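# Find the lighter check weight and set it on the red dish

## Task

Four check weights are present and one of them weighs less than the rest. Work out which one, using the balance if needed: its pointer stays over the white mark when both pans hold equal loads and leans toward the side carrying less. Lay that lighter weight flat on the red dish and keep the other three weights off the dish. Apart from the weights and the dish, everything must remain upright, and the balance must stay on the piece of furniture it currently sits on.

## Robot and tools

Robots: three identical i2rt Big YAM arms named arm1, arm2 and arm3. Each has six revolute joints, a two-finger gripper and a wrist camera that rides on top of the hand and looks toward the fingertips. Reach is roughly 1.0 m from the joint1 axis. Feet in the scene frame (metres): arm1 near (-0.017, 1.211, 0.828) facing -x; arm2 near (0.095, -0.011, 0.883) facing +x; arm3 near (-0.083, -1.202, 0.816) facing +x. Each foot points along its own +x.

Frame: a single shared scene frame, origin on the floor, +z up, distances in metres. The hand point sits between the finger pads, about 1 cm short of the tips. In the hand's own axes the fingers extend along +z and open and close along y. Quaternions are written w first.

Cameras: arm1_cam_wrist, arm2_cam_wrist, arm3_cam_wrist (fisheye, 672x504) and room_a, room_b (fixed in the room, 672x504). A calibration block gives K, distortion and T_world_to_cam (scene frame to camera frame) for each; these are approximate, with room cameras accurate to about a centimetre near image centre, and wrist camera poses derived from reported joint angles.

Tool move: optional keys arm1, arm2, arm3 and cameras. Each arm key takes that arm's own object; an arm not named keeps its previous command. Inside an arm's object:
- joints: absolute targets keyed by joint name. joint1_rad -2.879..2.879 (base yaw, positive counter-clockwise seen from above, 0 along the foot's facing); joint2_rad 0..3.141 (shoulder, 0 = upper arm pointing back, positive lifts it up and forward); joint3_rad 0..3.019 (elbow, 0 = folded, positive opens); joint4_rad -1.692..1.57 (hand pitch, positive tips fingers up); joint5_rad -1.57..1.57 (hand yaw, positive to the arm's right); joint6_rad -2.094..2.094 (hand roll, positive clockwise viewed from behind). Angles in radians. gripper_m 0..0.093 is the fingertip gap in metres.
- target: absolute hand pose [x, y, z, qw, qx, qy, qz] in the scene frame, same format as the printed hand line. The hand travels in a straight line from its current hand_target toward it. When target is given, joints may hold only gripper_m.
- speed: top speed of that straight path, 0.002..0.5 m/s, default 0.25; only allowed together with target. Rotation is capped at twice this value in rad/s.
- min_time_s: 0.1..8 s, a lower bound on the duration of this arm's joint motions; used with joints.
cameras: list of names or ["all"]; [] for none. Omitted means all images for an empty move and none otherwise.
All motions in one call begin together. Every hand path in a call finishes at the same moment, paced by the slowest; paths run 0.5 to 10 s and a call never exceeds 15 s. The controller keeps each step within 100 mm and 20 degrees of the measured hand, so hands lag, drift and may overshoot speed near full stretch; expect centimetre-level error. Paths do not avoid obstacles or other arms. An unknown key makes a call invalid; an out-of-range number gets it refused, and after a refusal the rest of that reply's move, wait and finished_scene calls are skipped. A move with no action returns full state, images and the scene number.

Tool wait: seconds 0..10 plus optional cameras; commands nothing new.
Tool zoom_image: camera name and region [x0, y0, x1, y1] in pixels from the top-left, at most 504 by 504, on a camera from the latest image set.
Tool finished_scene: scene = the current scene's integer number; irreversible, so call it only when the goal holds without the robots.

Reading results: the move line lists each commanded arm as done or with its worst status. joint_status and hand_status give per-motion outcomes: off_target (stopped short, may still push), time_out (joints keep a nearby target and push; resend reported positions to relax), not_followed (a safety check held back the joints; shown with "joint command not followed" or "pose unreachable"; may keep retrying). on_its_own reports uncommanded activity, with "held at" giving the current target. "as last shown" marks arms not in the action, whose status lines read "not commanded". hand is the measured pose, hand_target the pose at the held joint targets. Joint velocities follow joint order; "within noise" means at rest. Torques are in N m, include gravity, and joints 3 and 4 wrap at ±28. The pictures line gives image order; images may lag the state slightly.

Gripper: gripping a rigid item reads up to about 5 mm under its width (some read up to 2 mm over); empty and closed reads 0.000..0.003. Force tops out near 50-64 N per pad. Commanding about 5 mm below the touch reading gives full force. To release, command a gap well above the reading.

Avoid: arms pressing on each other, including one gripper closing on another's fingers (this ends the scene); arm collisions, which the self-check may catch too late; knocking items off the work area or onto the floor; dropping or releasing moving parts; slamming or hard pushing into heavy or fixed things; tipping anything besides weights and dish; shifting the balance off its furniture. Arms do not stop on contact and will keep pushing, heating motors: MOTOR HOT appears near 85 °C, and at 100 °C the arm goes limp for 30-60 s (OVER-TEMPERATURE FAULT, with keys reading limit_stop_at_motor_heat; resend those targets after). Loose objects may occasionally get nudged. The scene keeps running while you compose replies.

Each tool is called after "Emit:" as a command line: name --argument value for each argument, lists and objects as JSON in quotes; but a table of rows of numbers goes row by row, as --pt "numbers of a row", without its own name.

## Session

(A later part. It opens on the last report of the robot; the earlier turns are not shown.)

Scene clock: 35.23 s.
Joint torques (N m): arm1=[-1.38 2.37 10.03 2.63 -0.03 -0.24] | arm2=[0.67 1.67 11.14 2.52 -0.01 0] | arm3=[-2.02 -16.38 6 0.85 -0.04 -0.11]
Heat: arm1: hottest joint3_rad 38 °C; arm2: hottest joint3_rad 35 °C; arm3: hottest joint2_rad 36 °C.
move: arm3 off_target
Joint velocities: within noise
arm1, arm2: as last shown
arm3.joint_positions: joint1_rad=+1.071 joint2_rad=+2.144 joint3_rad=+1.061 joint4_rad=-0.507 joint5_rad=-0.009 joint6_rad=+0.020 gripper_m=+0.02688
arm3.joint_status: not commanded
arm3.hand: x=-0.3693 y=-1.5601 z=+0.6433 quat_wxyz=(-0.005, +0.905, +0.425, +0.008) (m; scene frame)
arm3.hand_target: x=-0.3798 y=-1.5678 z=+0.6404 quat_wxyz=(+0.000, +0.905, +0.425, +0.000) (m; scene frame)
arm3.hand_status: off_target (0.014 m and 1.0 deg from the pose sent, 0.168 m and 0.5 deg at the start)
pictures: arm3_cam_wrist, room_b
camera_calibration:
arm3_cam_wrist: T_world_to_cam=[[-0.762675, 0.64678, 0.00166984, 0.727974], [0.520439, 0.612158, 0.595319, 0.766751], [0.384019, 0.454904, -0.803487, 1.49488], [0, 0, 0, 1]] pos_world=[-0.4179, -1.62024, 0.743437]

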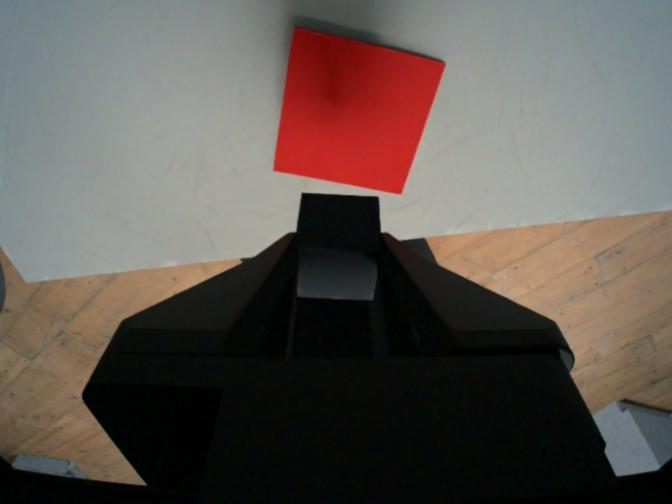

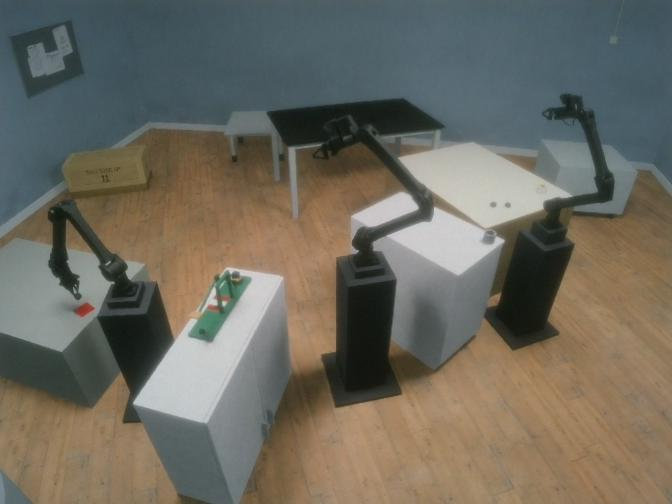

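Emit:
move --arm3 '{"target":[-0.389,-1.568,0.565,0,0.905,0.425,0],"speed":0.12}' --cameras '["arm3_cam_wrist","room_b","room_a"]'

Emit:
zoom_image --camera "room_b" --region '[50, 260, 120, 330]'

Emit:
zoom_image --camera "room_a" --region '[540, 200, 620, 280]'

Scene clock: 37.40 s.
Joint torques (N m): arm1=[-1.49 2.73 9.91 2.67 -0.04 -0.24] | arm2=[0.85 1.61 11.18 2.51 -0.01 -0.01] | arm3=[-2.02 -16.97 4.83 0.84 -0.03 -0.12]
Heat: arm1: hottest joint3_rad 38 °C; arm2: hottest joint3_rad 35 °C; arm3: hottest joint2_rad 36 °C.
move: arm3 off_target
Joint velocities: within noise
arm1, arm2: as last shown
arm3.joint_positions: joint1_rad=+1.057 joint2_rad=+2.328 joint3_rad=+1.135 joint4_rad=-0.385 joint5_rad=-0.009 joint6_rad=+0.009 gripper_m=+0.02688
arm3.joint_status: not commanded
arm3.hand: x=-0.3822 y=-1.5650 z=+0.5729 quat_wxyz=(-0.002, +0.905, +0.424, +0.002) (m; scene frame)
arm3.hand_target: x=-0.3888 y=-1.5678 z=+0.5652 quat_wxyz=(+0.000, +0.905, +0.425, +0.000) (m; scene frame)
arm3.hand_status: off_target (0.011 m and 0.4 deg from the pose sent, 0.081 m and 1.0 deg at the start)
pictures: arm3_cam_wrist, room_a, room_b
camera_calibration:
arm3_cam_wrist: T_world_to_cam=[[-0.761227, 0.648485, 0.00116118, 0.725031], [0.52601, 0.616409, 0.585964, 0.832567], [0.379273, 0.446662, -0.810336, 1.43475], [0, 0, 0, 1]] pos_world=[-0.430186, -1.62422, 0.673931]

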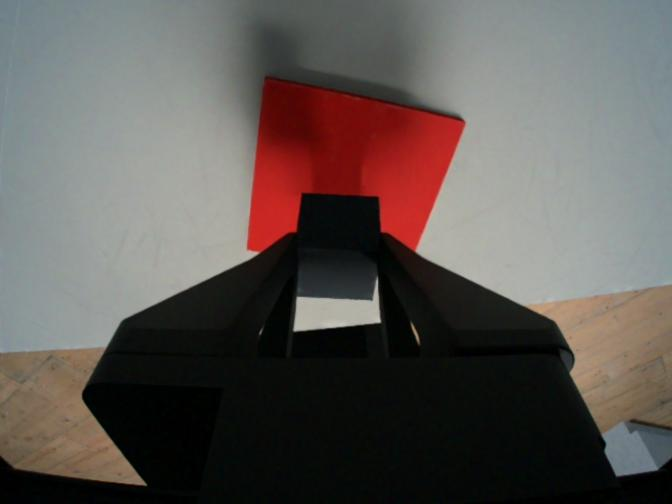

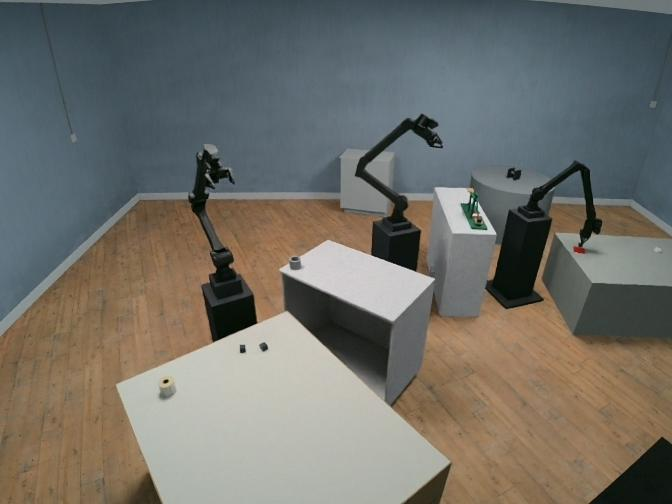

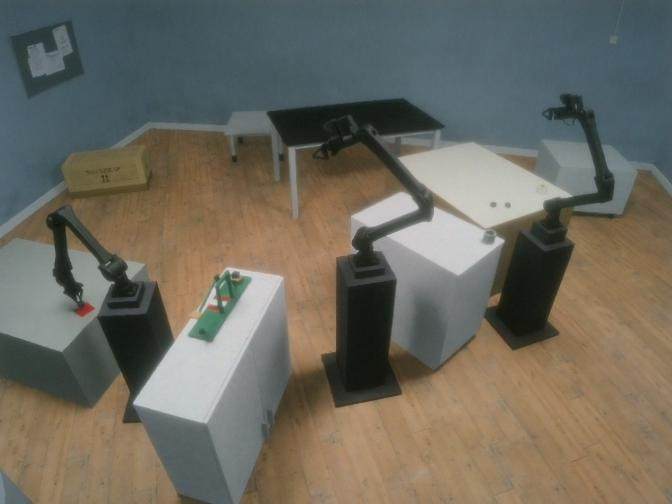

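Scaled by 7.200 from the camera's 672x504 image, which has a finer 960x720 frame.

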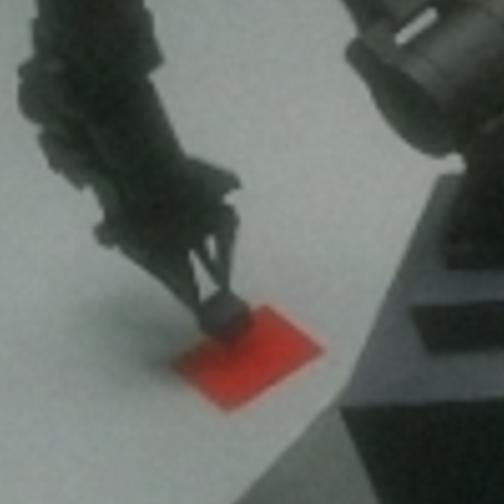

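Scaled by 6.300 from the camera's 672x504 image, which has a finer 960x720 frame.

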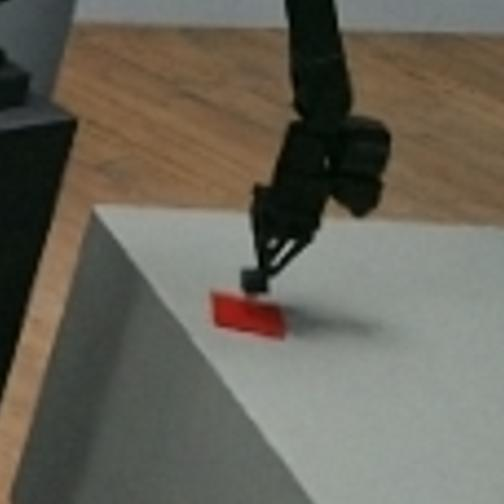

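Emit:
move --arm3 '{"target":[-0.386,-1.564,0.529,0,0.905,0.425,0],"speed":0.06}' --cameras '["room_b"]'

Emit:
zoom_image --camera "room_b" --region '[50, 260, 120, 330]'

Scene clock: 38.93 s.
Joint torques (N m): arm1=[-1.44 2.84 9.91 2.76 -0.05 -0.24] | arm2=[0.85 2.02 11.19 2.51 -0.01 -0.01] | arm3=[-1.96 -16.26 4.53 1.03 -0.03 -0.12]
Heat: arm1: hottest joint3_rad 38 °C; arm2: hottest joint3_rad 35 °C; arm3: hottest joint2_rad 36 °C.
move: arm3 off_target
Joint velocities: within noise
arm1.joint_positions: joint1_rad=+0.113 joint2_rad=+0.602 joint3_rad=+1.507 joint4_rad=-1.219 joint5_rad=+0.002 joint6_rad=+0.016 gripper_m=+0.09396
arm1.joint_status: not commanded
arm1.hand: x=-0.2294 y=+1.1772 z=+1.4547 quat_wxyz=(-0.057, -0.804, -0.062, +0.588) (m; scene frame)
arm1.hand_target: x=-0.2259 y=+1.1804 z=+1.4709 quat_wxyz=(-0.051, -0.791, -0.063, +0.606) (m; scene frame)
arm1.hand_status: not commanded
arm2: as last shown
arm3.joint_positions: joint1_rad=+1.057 joint2_rad=+2.401 joint3_rad=+1.156 joint4_rad=-0.327 joint5_rad=-0.009 joint6_rad=+0.008 gripper_m=+0.02690
arm3.joint_status: not commanded
arm3.hand: x=-0.3818 y=-1.5639 z=+0.5430 quat_wxyz=(-0.001, +0.905, +0.425, -0.001) (m; scene frame)
arm3.hand_target: x=-0.3857 y=-1.5637 z=+0.5295 quat_wxyz=(+0.000, +0.905, +0.425, +0.000) (m; scene frame)
arm3.hand_status: off_target (0.015 m and 0.1 deg from the pose sent, 0.044 m and 0.4 deg at the start)
pictures: room_b

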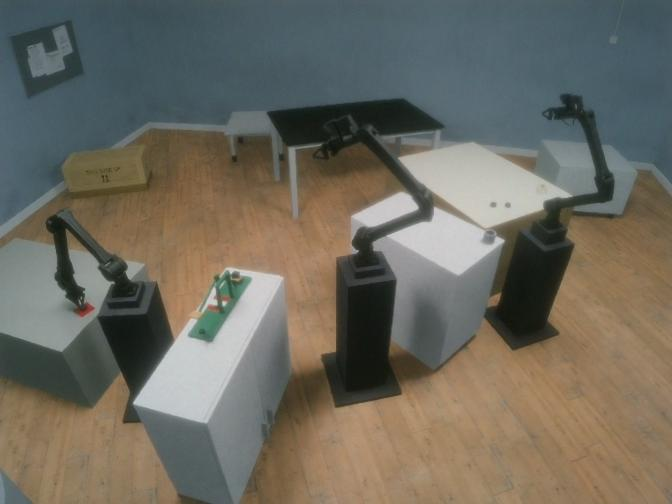

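Scaled by 7.200 from the camera's 672x504 image, which has a finer 960x720 frame.

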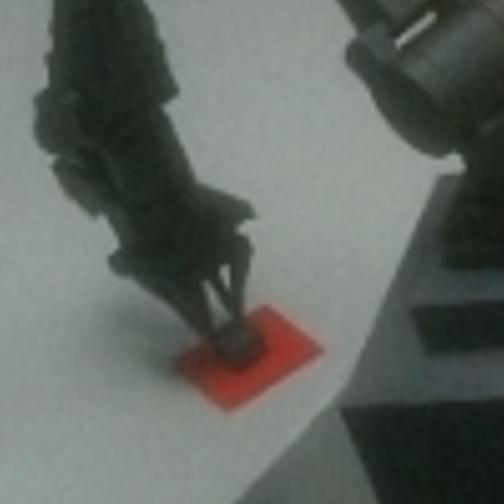

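Emit:
move --arm3 '{"target":[-0.384,-1.561,0.523,0,0.905,0.425,0],"speed":0.03}'

Emit:
move --arm3 '{"target":[-0.384,-1.561,0.517,0,0.905,0.425,0],"speed":0.03}' --cameras '["room_b","room_a","arm3_cam_wrist"]'

Emit:
zoom_image --camera "room_b" --region '[50, 260, 120, 330]'

Emit:
zoom_image --camera "room_a" --region '[550, 220, 610, 280]'

Scene clock: 40.10 s.
Joint torques (N m): arm1=[-0.97 3.08 9.92 2.63 -0.04 -0.25] | arm2=[0.79 1.85 11.15 2.44 0 0] | arm3=[-2.02 -15.74 4.19 1.01 -0.03 -0.12]
Heat: arm1: hottest joint3_rad 38 °C; arm2: hottest joint3_rad 35 °C; arm3: hottest joint2_rad 36 °C.
move: arm3 off_target
Joint velocities: within noise
arm1: as last shown
arm2.joint_positions: joint1_rad=+1.011 joint2_rad=+0.603 joint3_rad=+1.379 joint4_rad=-1.264 joint5_rad=-0.001 joint6_rad=+0.009 gripper_m=+0.09397
arm2.joint_status: not commanded
arm2.hand: x=-0.0447 y=-0.2157 z=+1.4321 quat_wxyz=(+0.236, +0.764, +0.396, -0.451) (m; scene frame)
arm2.hand_target: x=-0.0458 y=-0.2127 z=+1.4453 quat_wxyz=(+0.238, +0.757, +0.391, -0.467) (m; scene frame)
arm2.hand_status: not commanded
arm3.joint_positions: joint1_rad=+1.057 joint2_rad=+2.405 joint3_rad=+1.156 joint4_rad=-0.309 joint5_rad=-0.009 joint6_rad=+0.008 gripper_m=+0.02691
arm3.joint_status: not commanded
arm3.hand: x=-0.3834 y=-1.5659 z=+0.5412 quat_wxyz=(+0.002, +0.905, +0.425, -0.006) (m; scene frame)
arm3.hand_target: x=-0.3834 y=-1.5606 z=+0.5237 quat_wxyz=(+0.000, +0.905, +0.425, +0.000) (m; scene frame)
arm3.hand_status: off_target (0.019 m and 0.8 deg from the pose sent, 0.020 m and 0.1 deg at the start)
pictures: none

Scene clock: 41.07 s.
Joint torques (N m): arm1=[-1.44 2.78 9.99 2.73 -0.01 -0.23] | arm2=[0.67 1.73 11.17 2.51 0 0] | arm3=[-1.85 -15.09 4.21 1.11 0.1 -0.12]
Heat: arm1: hottest joint3_rad 39 °C; arm2: hottest joint3_rad 36 °C; arm3: hottest joint2_rad 36 °C.
move: arm3 off_target
Joint velocities: within noise
arm1, arm2: as last shown
arm3.joint_positions: joint1_rad=+1.056 joint2_rad=+2.408 joint3_rad=+1.162 joint4_rad=-0.303 joint5_rad=-0.013 joint6_rad=+0.007 gripper_m=+0.01410
arm3.joint_status: not commanded
arm3.on_its_own: gripper_m moved -0.01281 to your old target +0.01400
arm3.hand: x=-0.3859 y=-1.5691 z=+0.5407 quat_wxyz=(+0.006, +0.905, +0.425, -0.010) (m; scene frame)
arm3.hand_target: x=-0.3831 y=-1.5602 z=+0.5182 quat_wxyz=(+0.000, +0.905, +0.425, +0.000) (m; scene frame)
arm3.hand_status: off_target (0.025 m and 1.3 deg from the pose sent, 0.025 m and 0.8 deg at the start)
pictures: arm3_cam_wrist, room_a, room_b
camera_calibration:
arm3_cam_wrist: T_world_to_cam=[[-0.761718, 0.647901, -0.00318161, 0.726207], [0.534546, 0.63121, 0.561992, 0.895275], [0.366123, 0.426378, -0.827137, 1.3841], [0, 0, 0, 1]] pos_world=[-0.432154, -1.62577, 0.644017]

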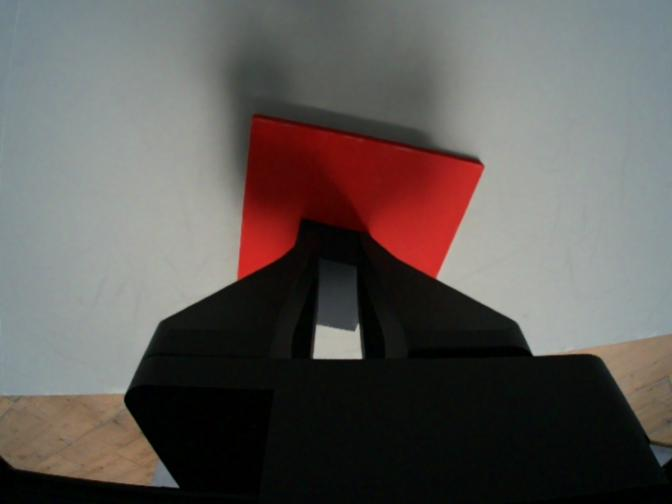

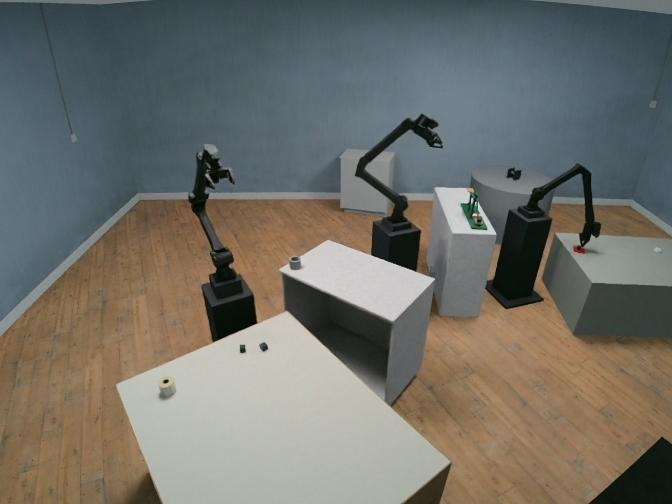

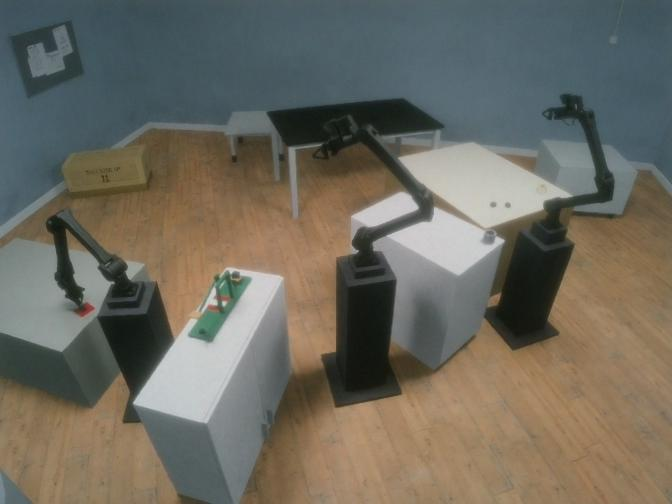

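Scaled by 7.200 from the camera's 672x504 image, which has a finer 960x720 frame.

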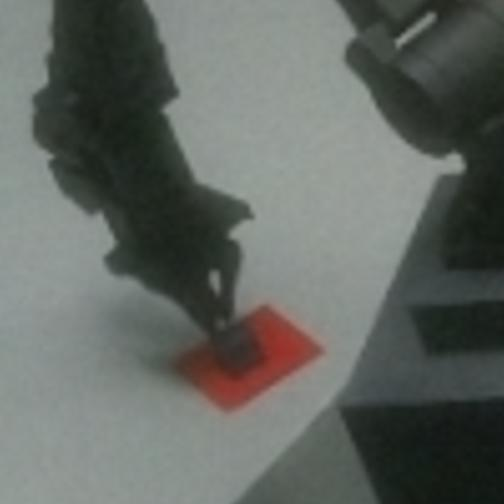

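Scaled by 8.400 from the camera's 672x504 image, which has a finer 960x720 frame.

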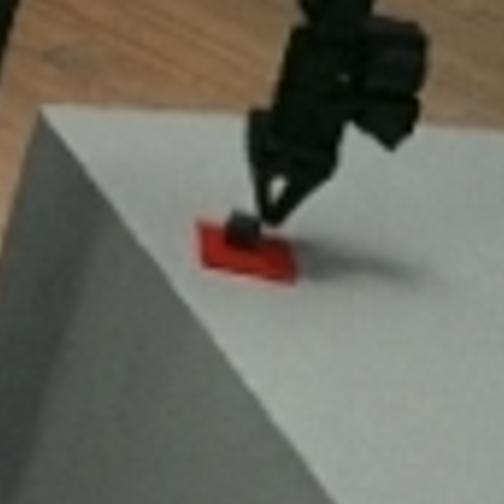

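Emit:
move --arm3 '{"joints":{"gripper_m":0.045}}'

Emit:
move --arm3 '{"target":[-0.386,-1.566,0.66,0,0.905,0.425,0],"speed":0.1}' --cameras '["room_b","room_a","arm3_cam_wrist"]'

Emit:
zoom_image --camera "arm3_cam_wrist" --region '[220, 0, 470, 230]'

Emit:
zoom_image --camera "room_a" --region '[550, 220, 610, 280]'

Emit:
zoom_image --camera "room_b" --region '[50, 260, 120, 330]'

Scene clock: 42.23 s.
Joint torques (N m): arm1=[-0.97 3.19 10.09 2.65 -0.05 -0.22] | arm2=[0.67 1.73 11.15 2.51 0 -0.01] | arm3=[-1.26 -16.62 3.66 0.85 -0.08 -0.11]
Heat: arm1: hottest joint3_rad 39 °C; arm2: hottest joint3_rad 36 °C; arm3: hottest joint2_rad 36 °C.
move: arm3 done
Joint velocities: within noise
arm1, arm2: as last shown
arm3.joint_positions: joint1_rad=+1.049 joint2_rad=+2.431 joint3_rad=+1.167 joint4_rad=-0.297 joint5_rad=-0.008 joint6_rad=+0.007 gripper_m=+0.04489
arm3.joint_status: all done
arm3.hand: x=-0.3860 y=-1.5627 z=+0.5309 quat_wxyz=(+0.001, +0.907, +0.422, -0.006) (m; scene frame)
arm3.hand_target: x=-0.3831 y=-1.5603 z=+0.5182 quat_wxyz=(+0.000, +0.905, +0.425, +0.000) (m; scene frame)
arm3.hand_status: not commanded
pictures: none

Scene clock: 44.37 s.
Joint torques (N m): arm1=[-1.08 2.9 9.85 2.71 -0.03 -0.27] | arm2=[0.67 1.79 11.11 2.51 0 -0.01] | arm3=[-1.32 -18.61 3.86 0.21 -0.06 -0.11]
Heat: arm1: hottest joint3_rad 39 °C; arm2: hottest joint3_rad 36 °C; arm3: hottest joint2_rad 37 °C.
move: arm3 done
Joint velocities: within noise
arm1, arm2: as last shown
arm3.joint_positions: joint1_rad=+1.049 joint2_rad=+2.128 joint3_rad=+1.096 joint4_rad=-0.535 joint5_rad=-0.008 joint6_rad=+0.007 gripper_m=+0.04490
arm3.joint_status: not commanded
arm3.hand: x=-0.3885 y=-1.5680 z=+0.6570 quat_wxyz=(+0.000, +0.907, +0.422, -0.003) (m; scene frame)
arm3.hand_target: x=-0.3860 y=-1.5661 z=+0.6600 quat_wxyz=(+0.000, +0.905, +0.425, +0.000) (m; scene frame)
arm3.hand_status: done (0.004 m and 0.5 deg from the pose sent, 0.129 m and 0.8 deg at the start)
pictures: arm3_cam_wrist, room_a, room_b
camera_calibration:
arm3_cam_wrist: T_world_to_cam=[[-0.757349, 0.653008, 0.00134711, 0.730517], [0.534111, 0.618264, 0.576606, 0.800611], [0.375696, 0.437412, -0.817021, 1.49512], [0, 0, 0, 1]] pos_world=[-0.43607, -1.62601, 0.758925]

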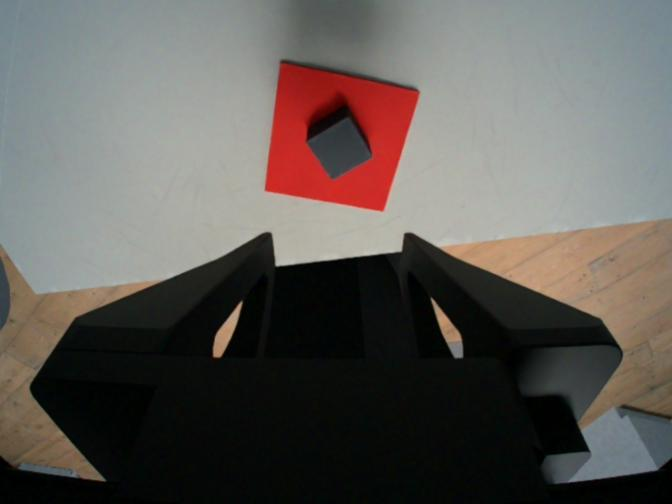

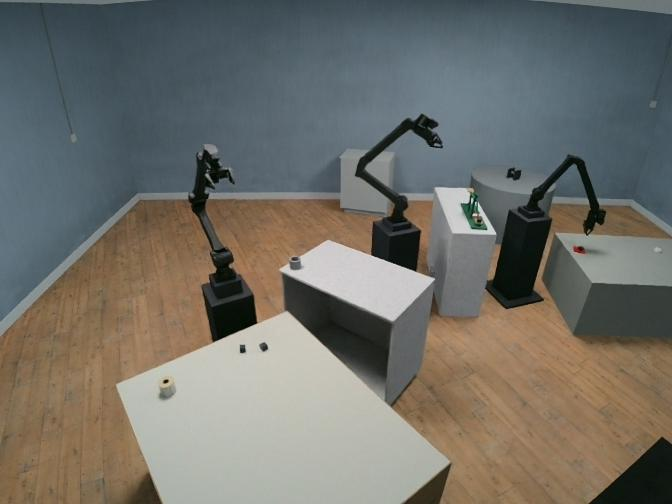

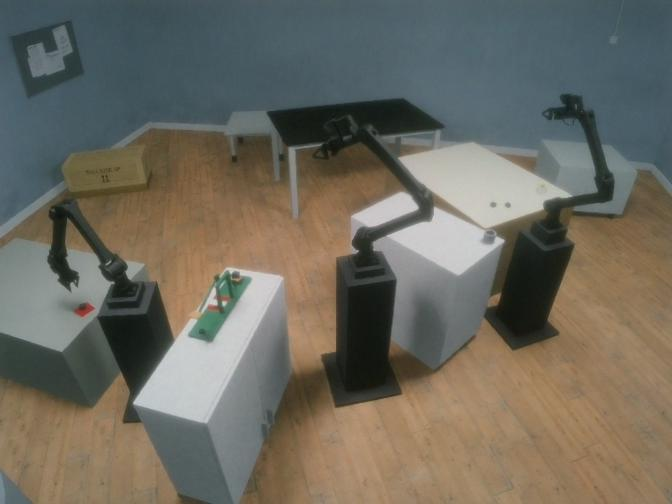

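Scaled by 2.016 from the camera's 672x504 image, which has a finer 960x720 frame.

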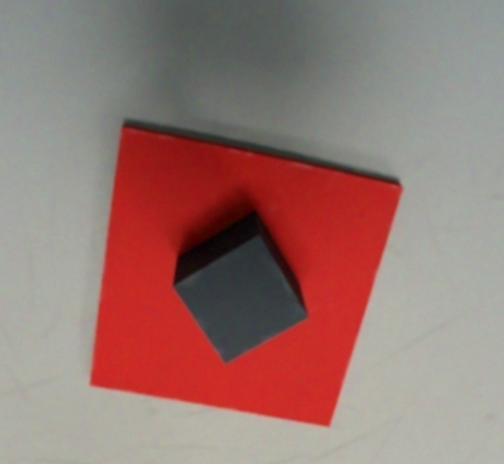

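Scaled by 8.400 from the camera's 672x504 image, which has a finer 960x720 frame.

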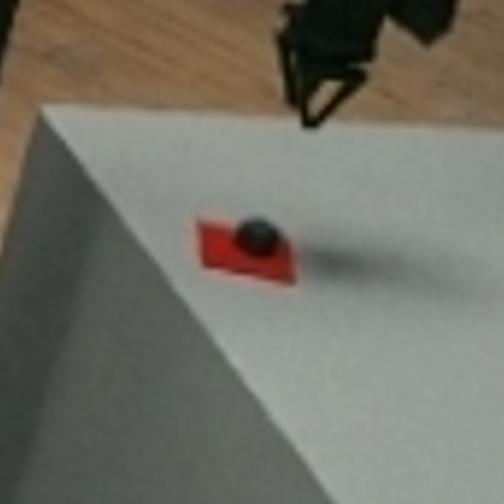

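Scaled by 7.200 from the camera's 672x504 image, which has a finer 960x720 frame.

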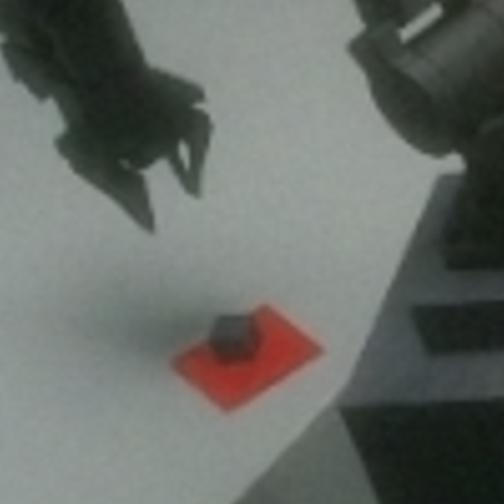

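Flat and centred on the dish.

Emit:
finished_scene --scene 2

The scene is finished: the task was done.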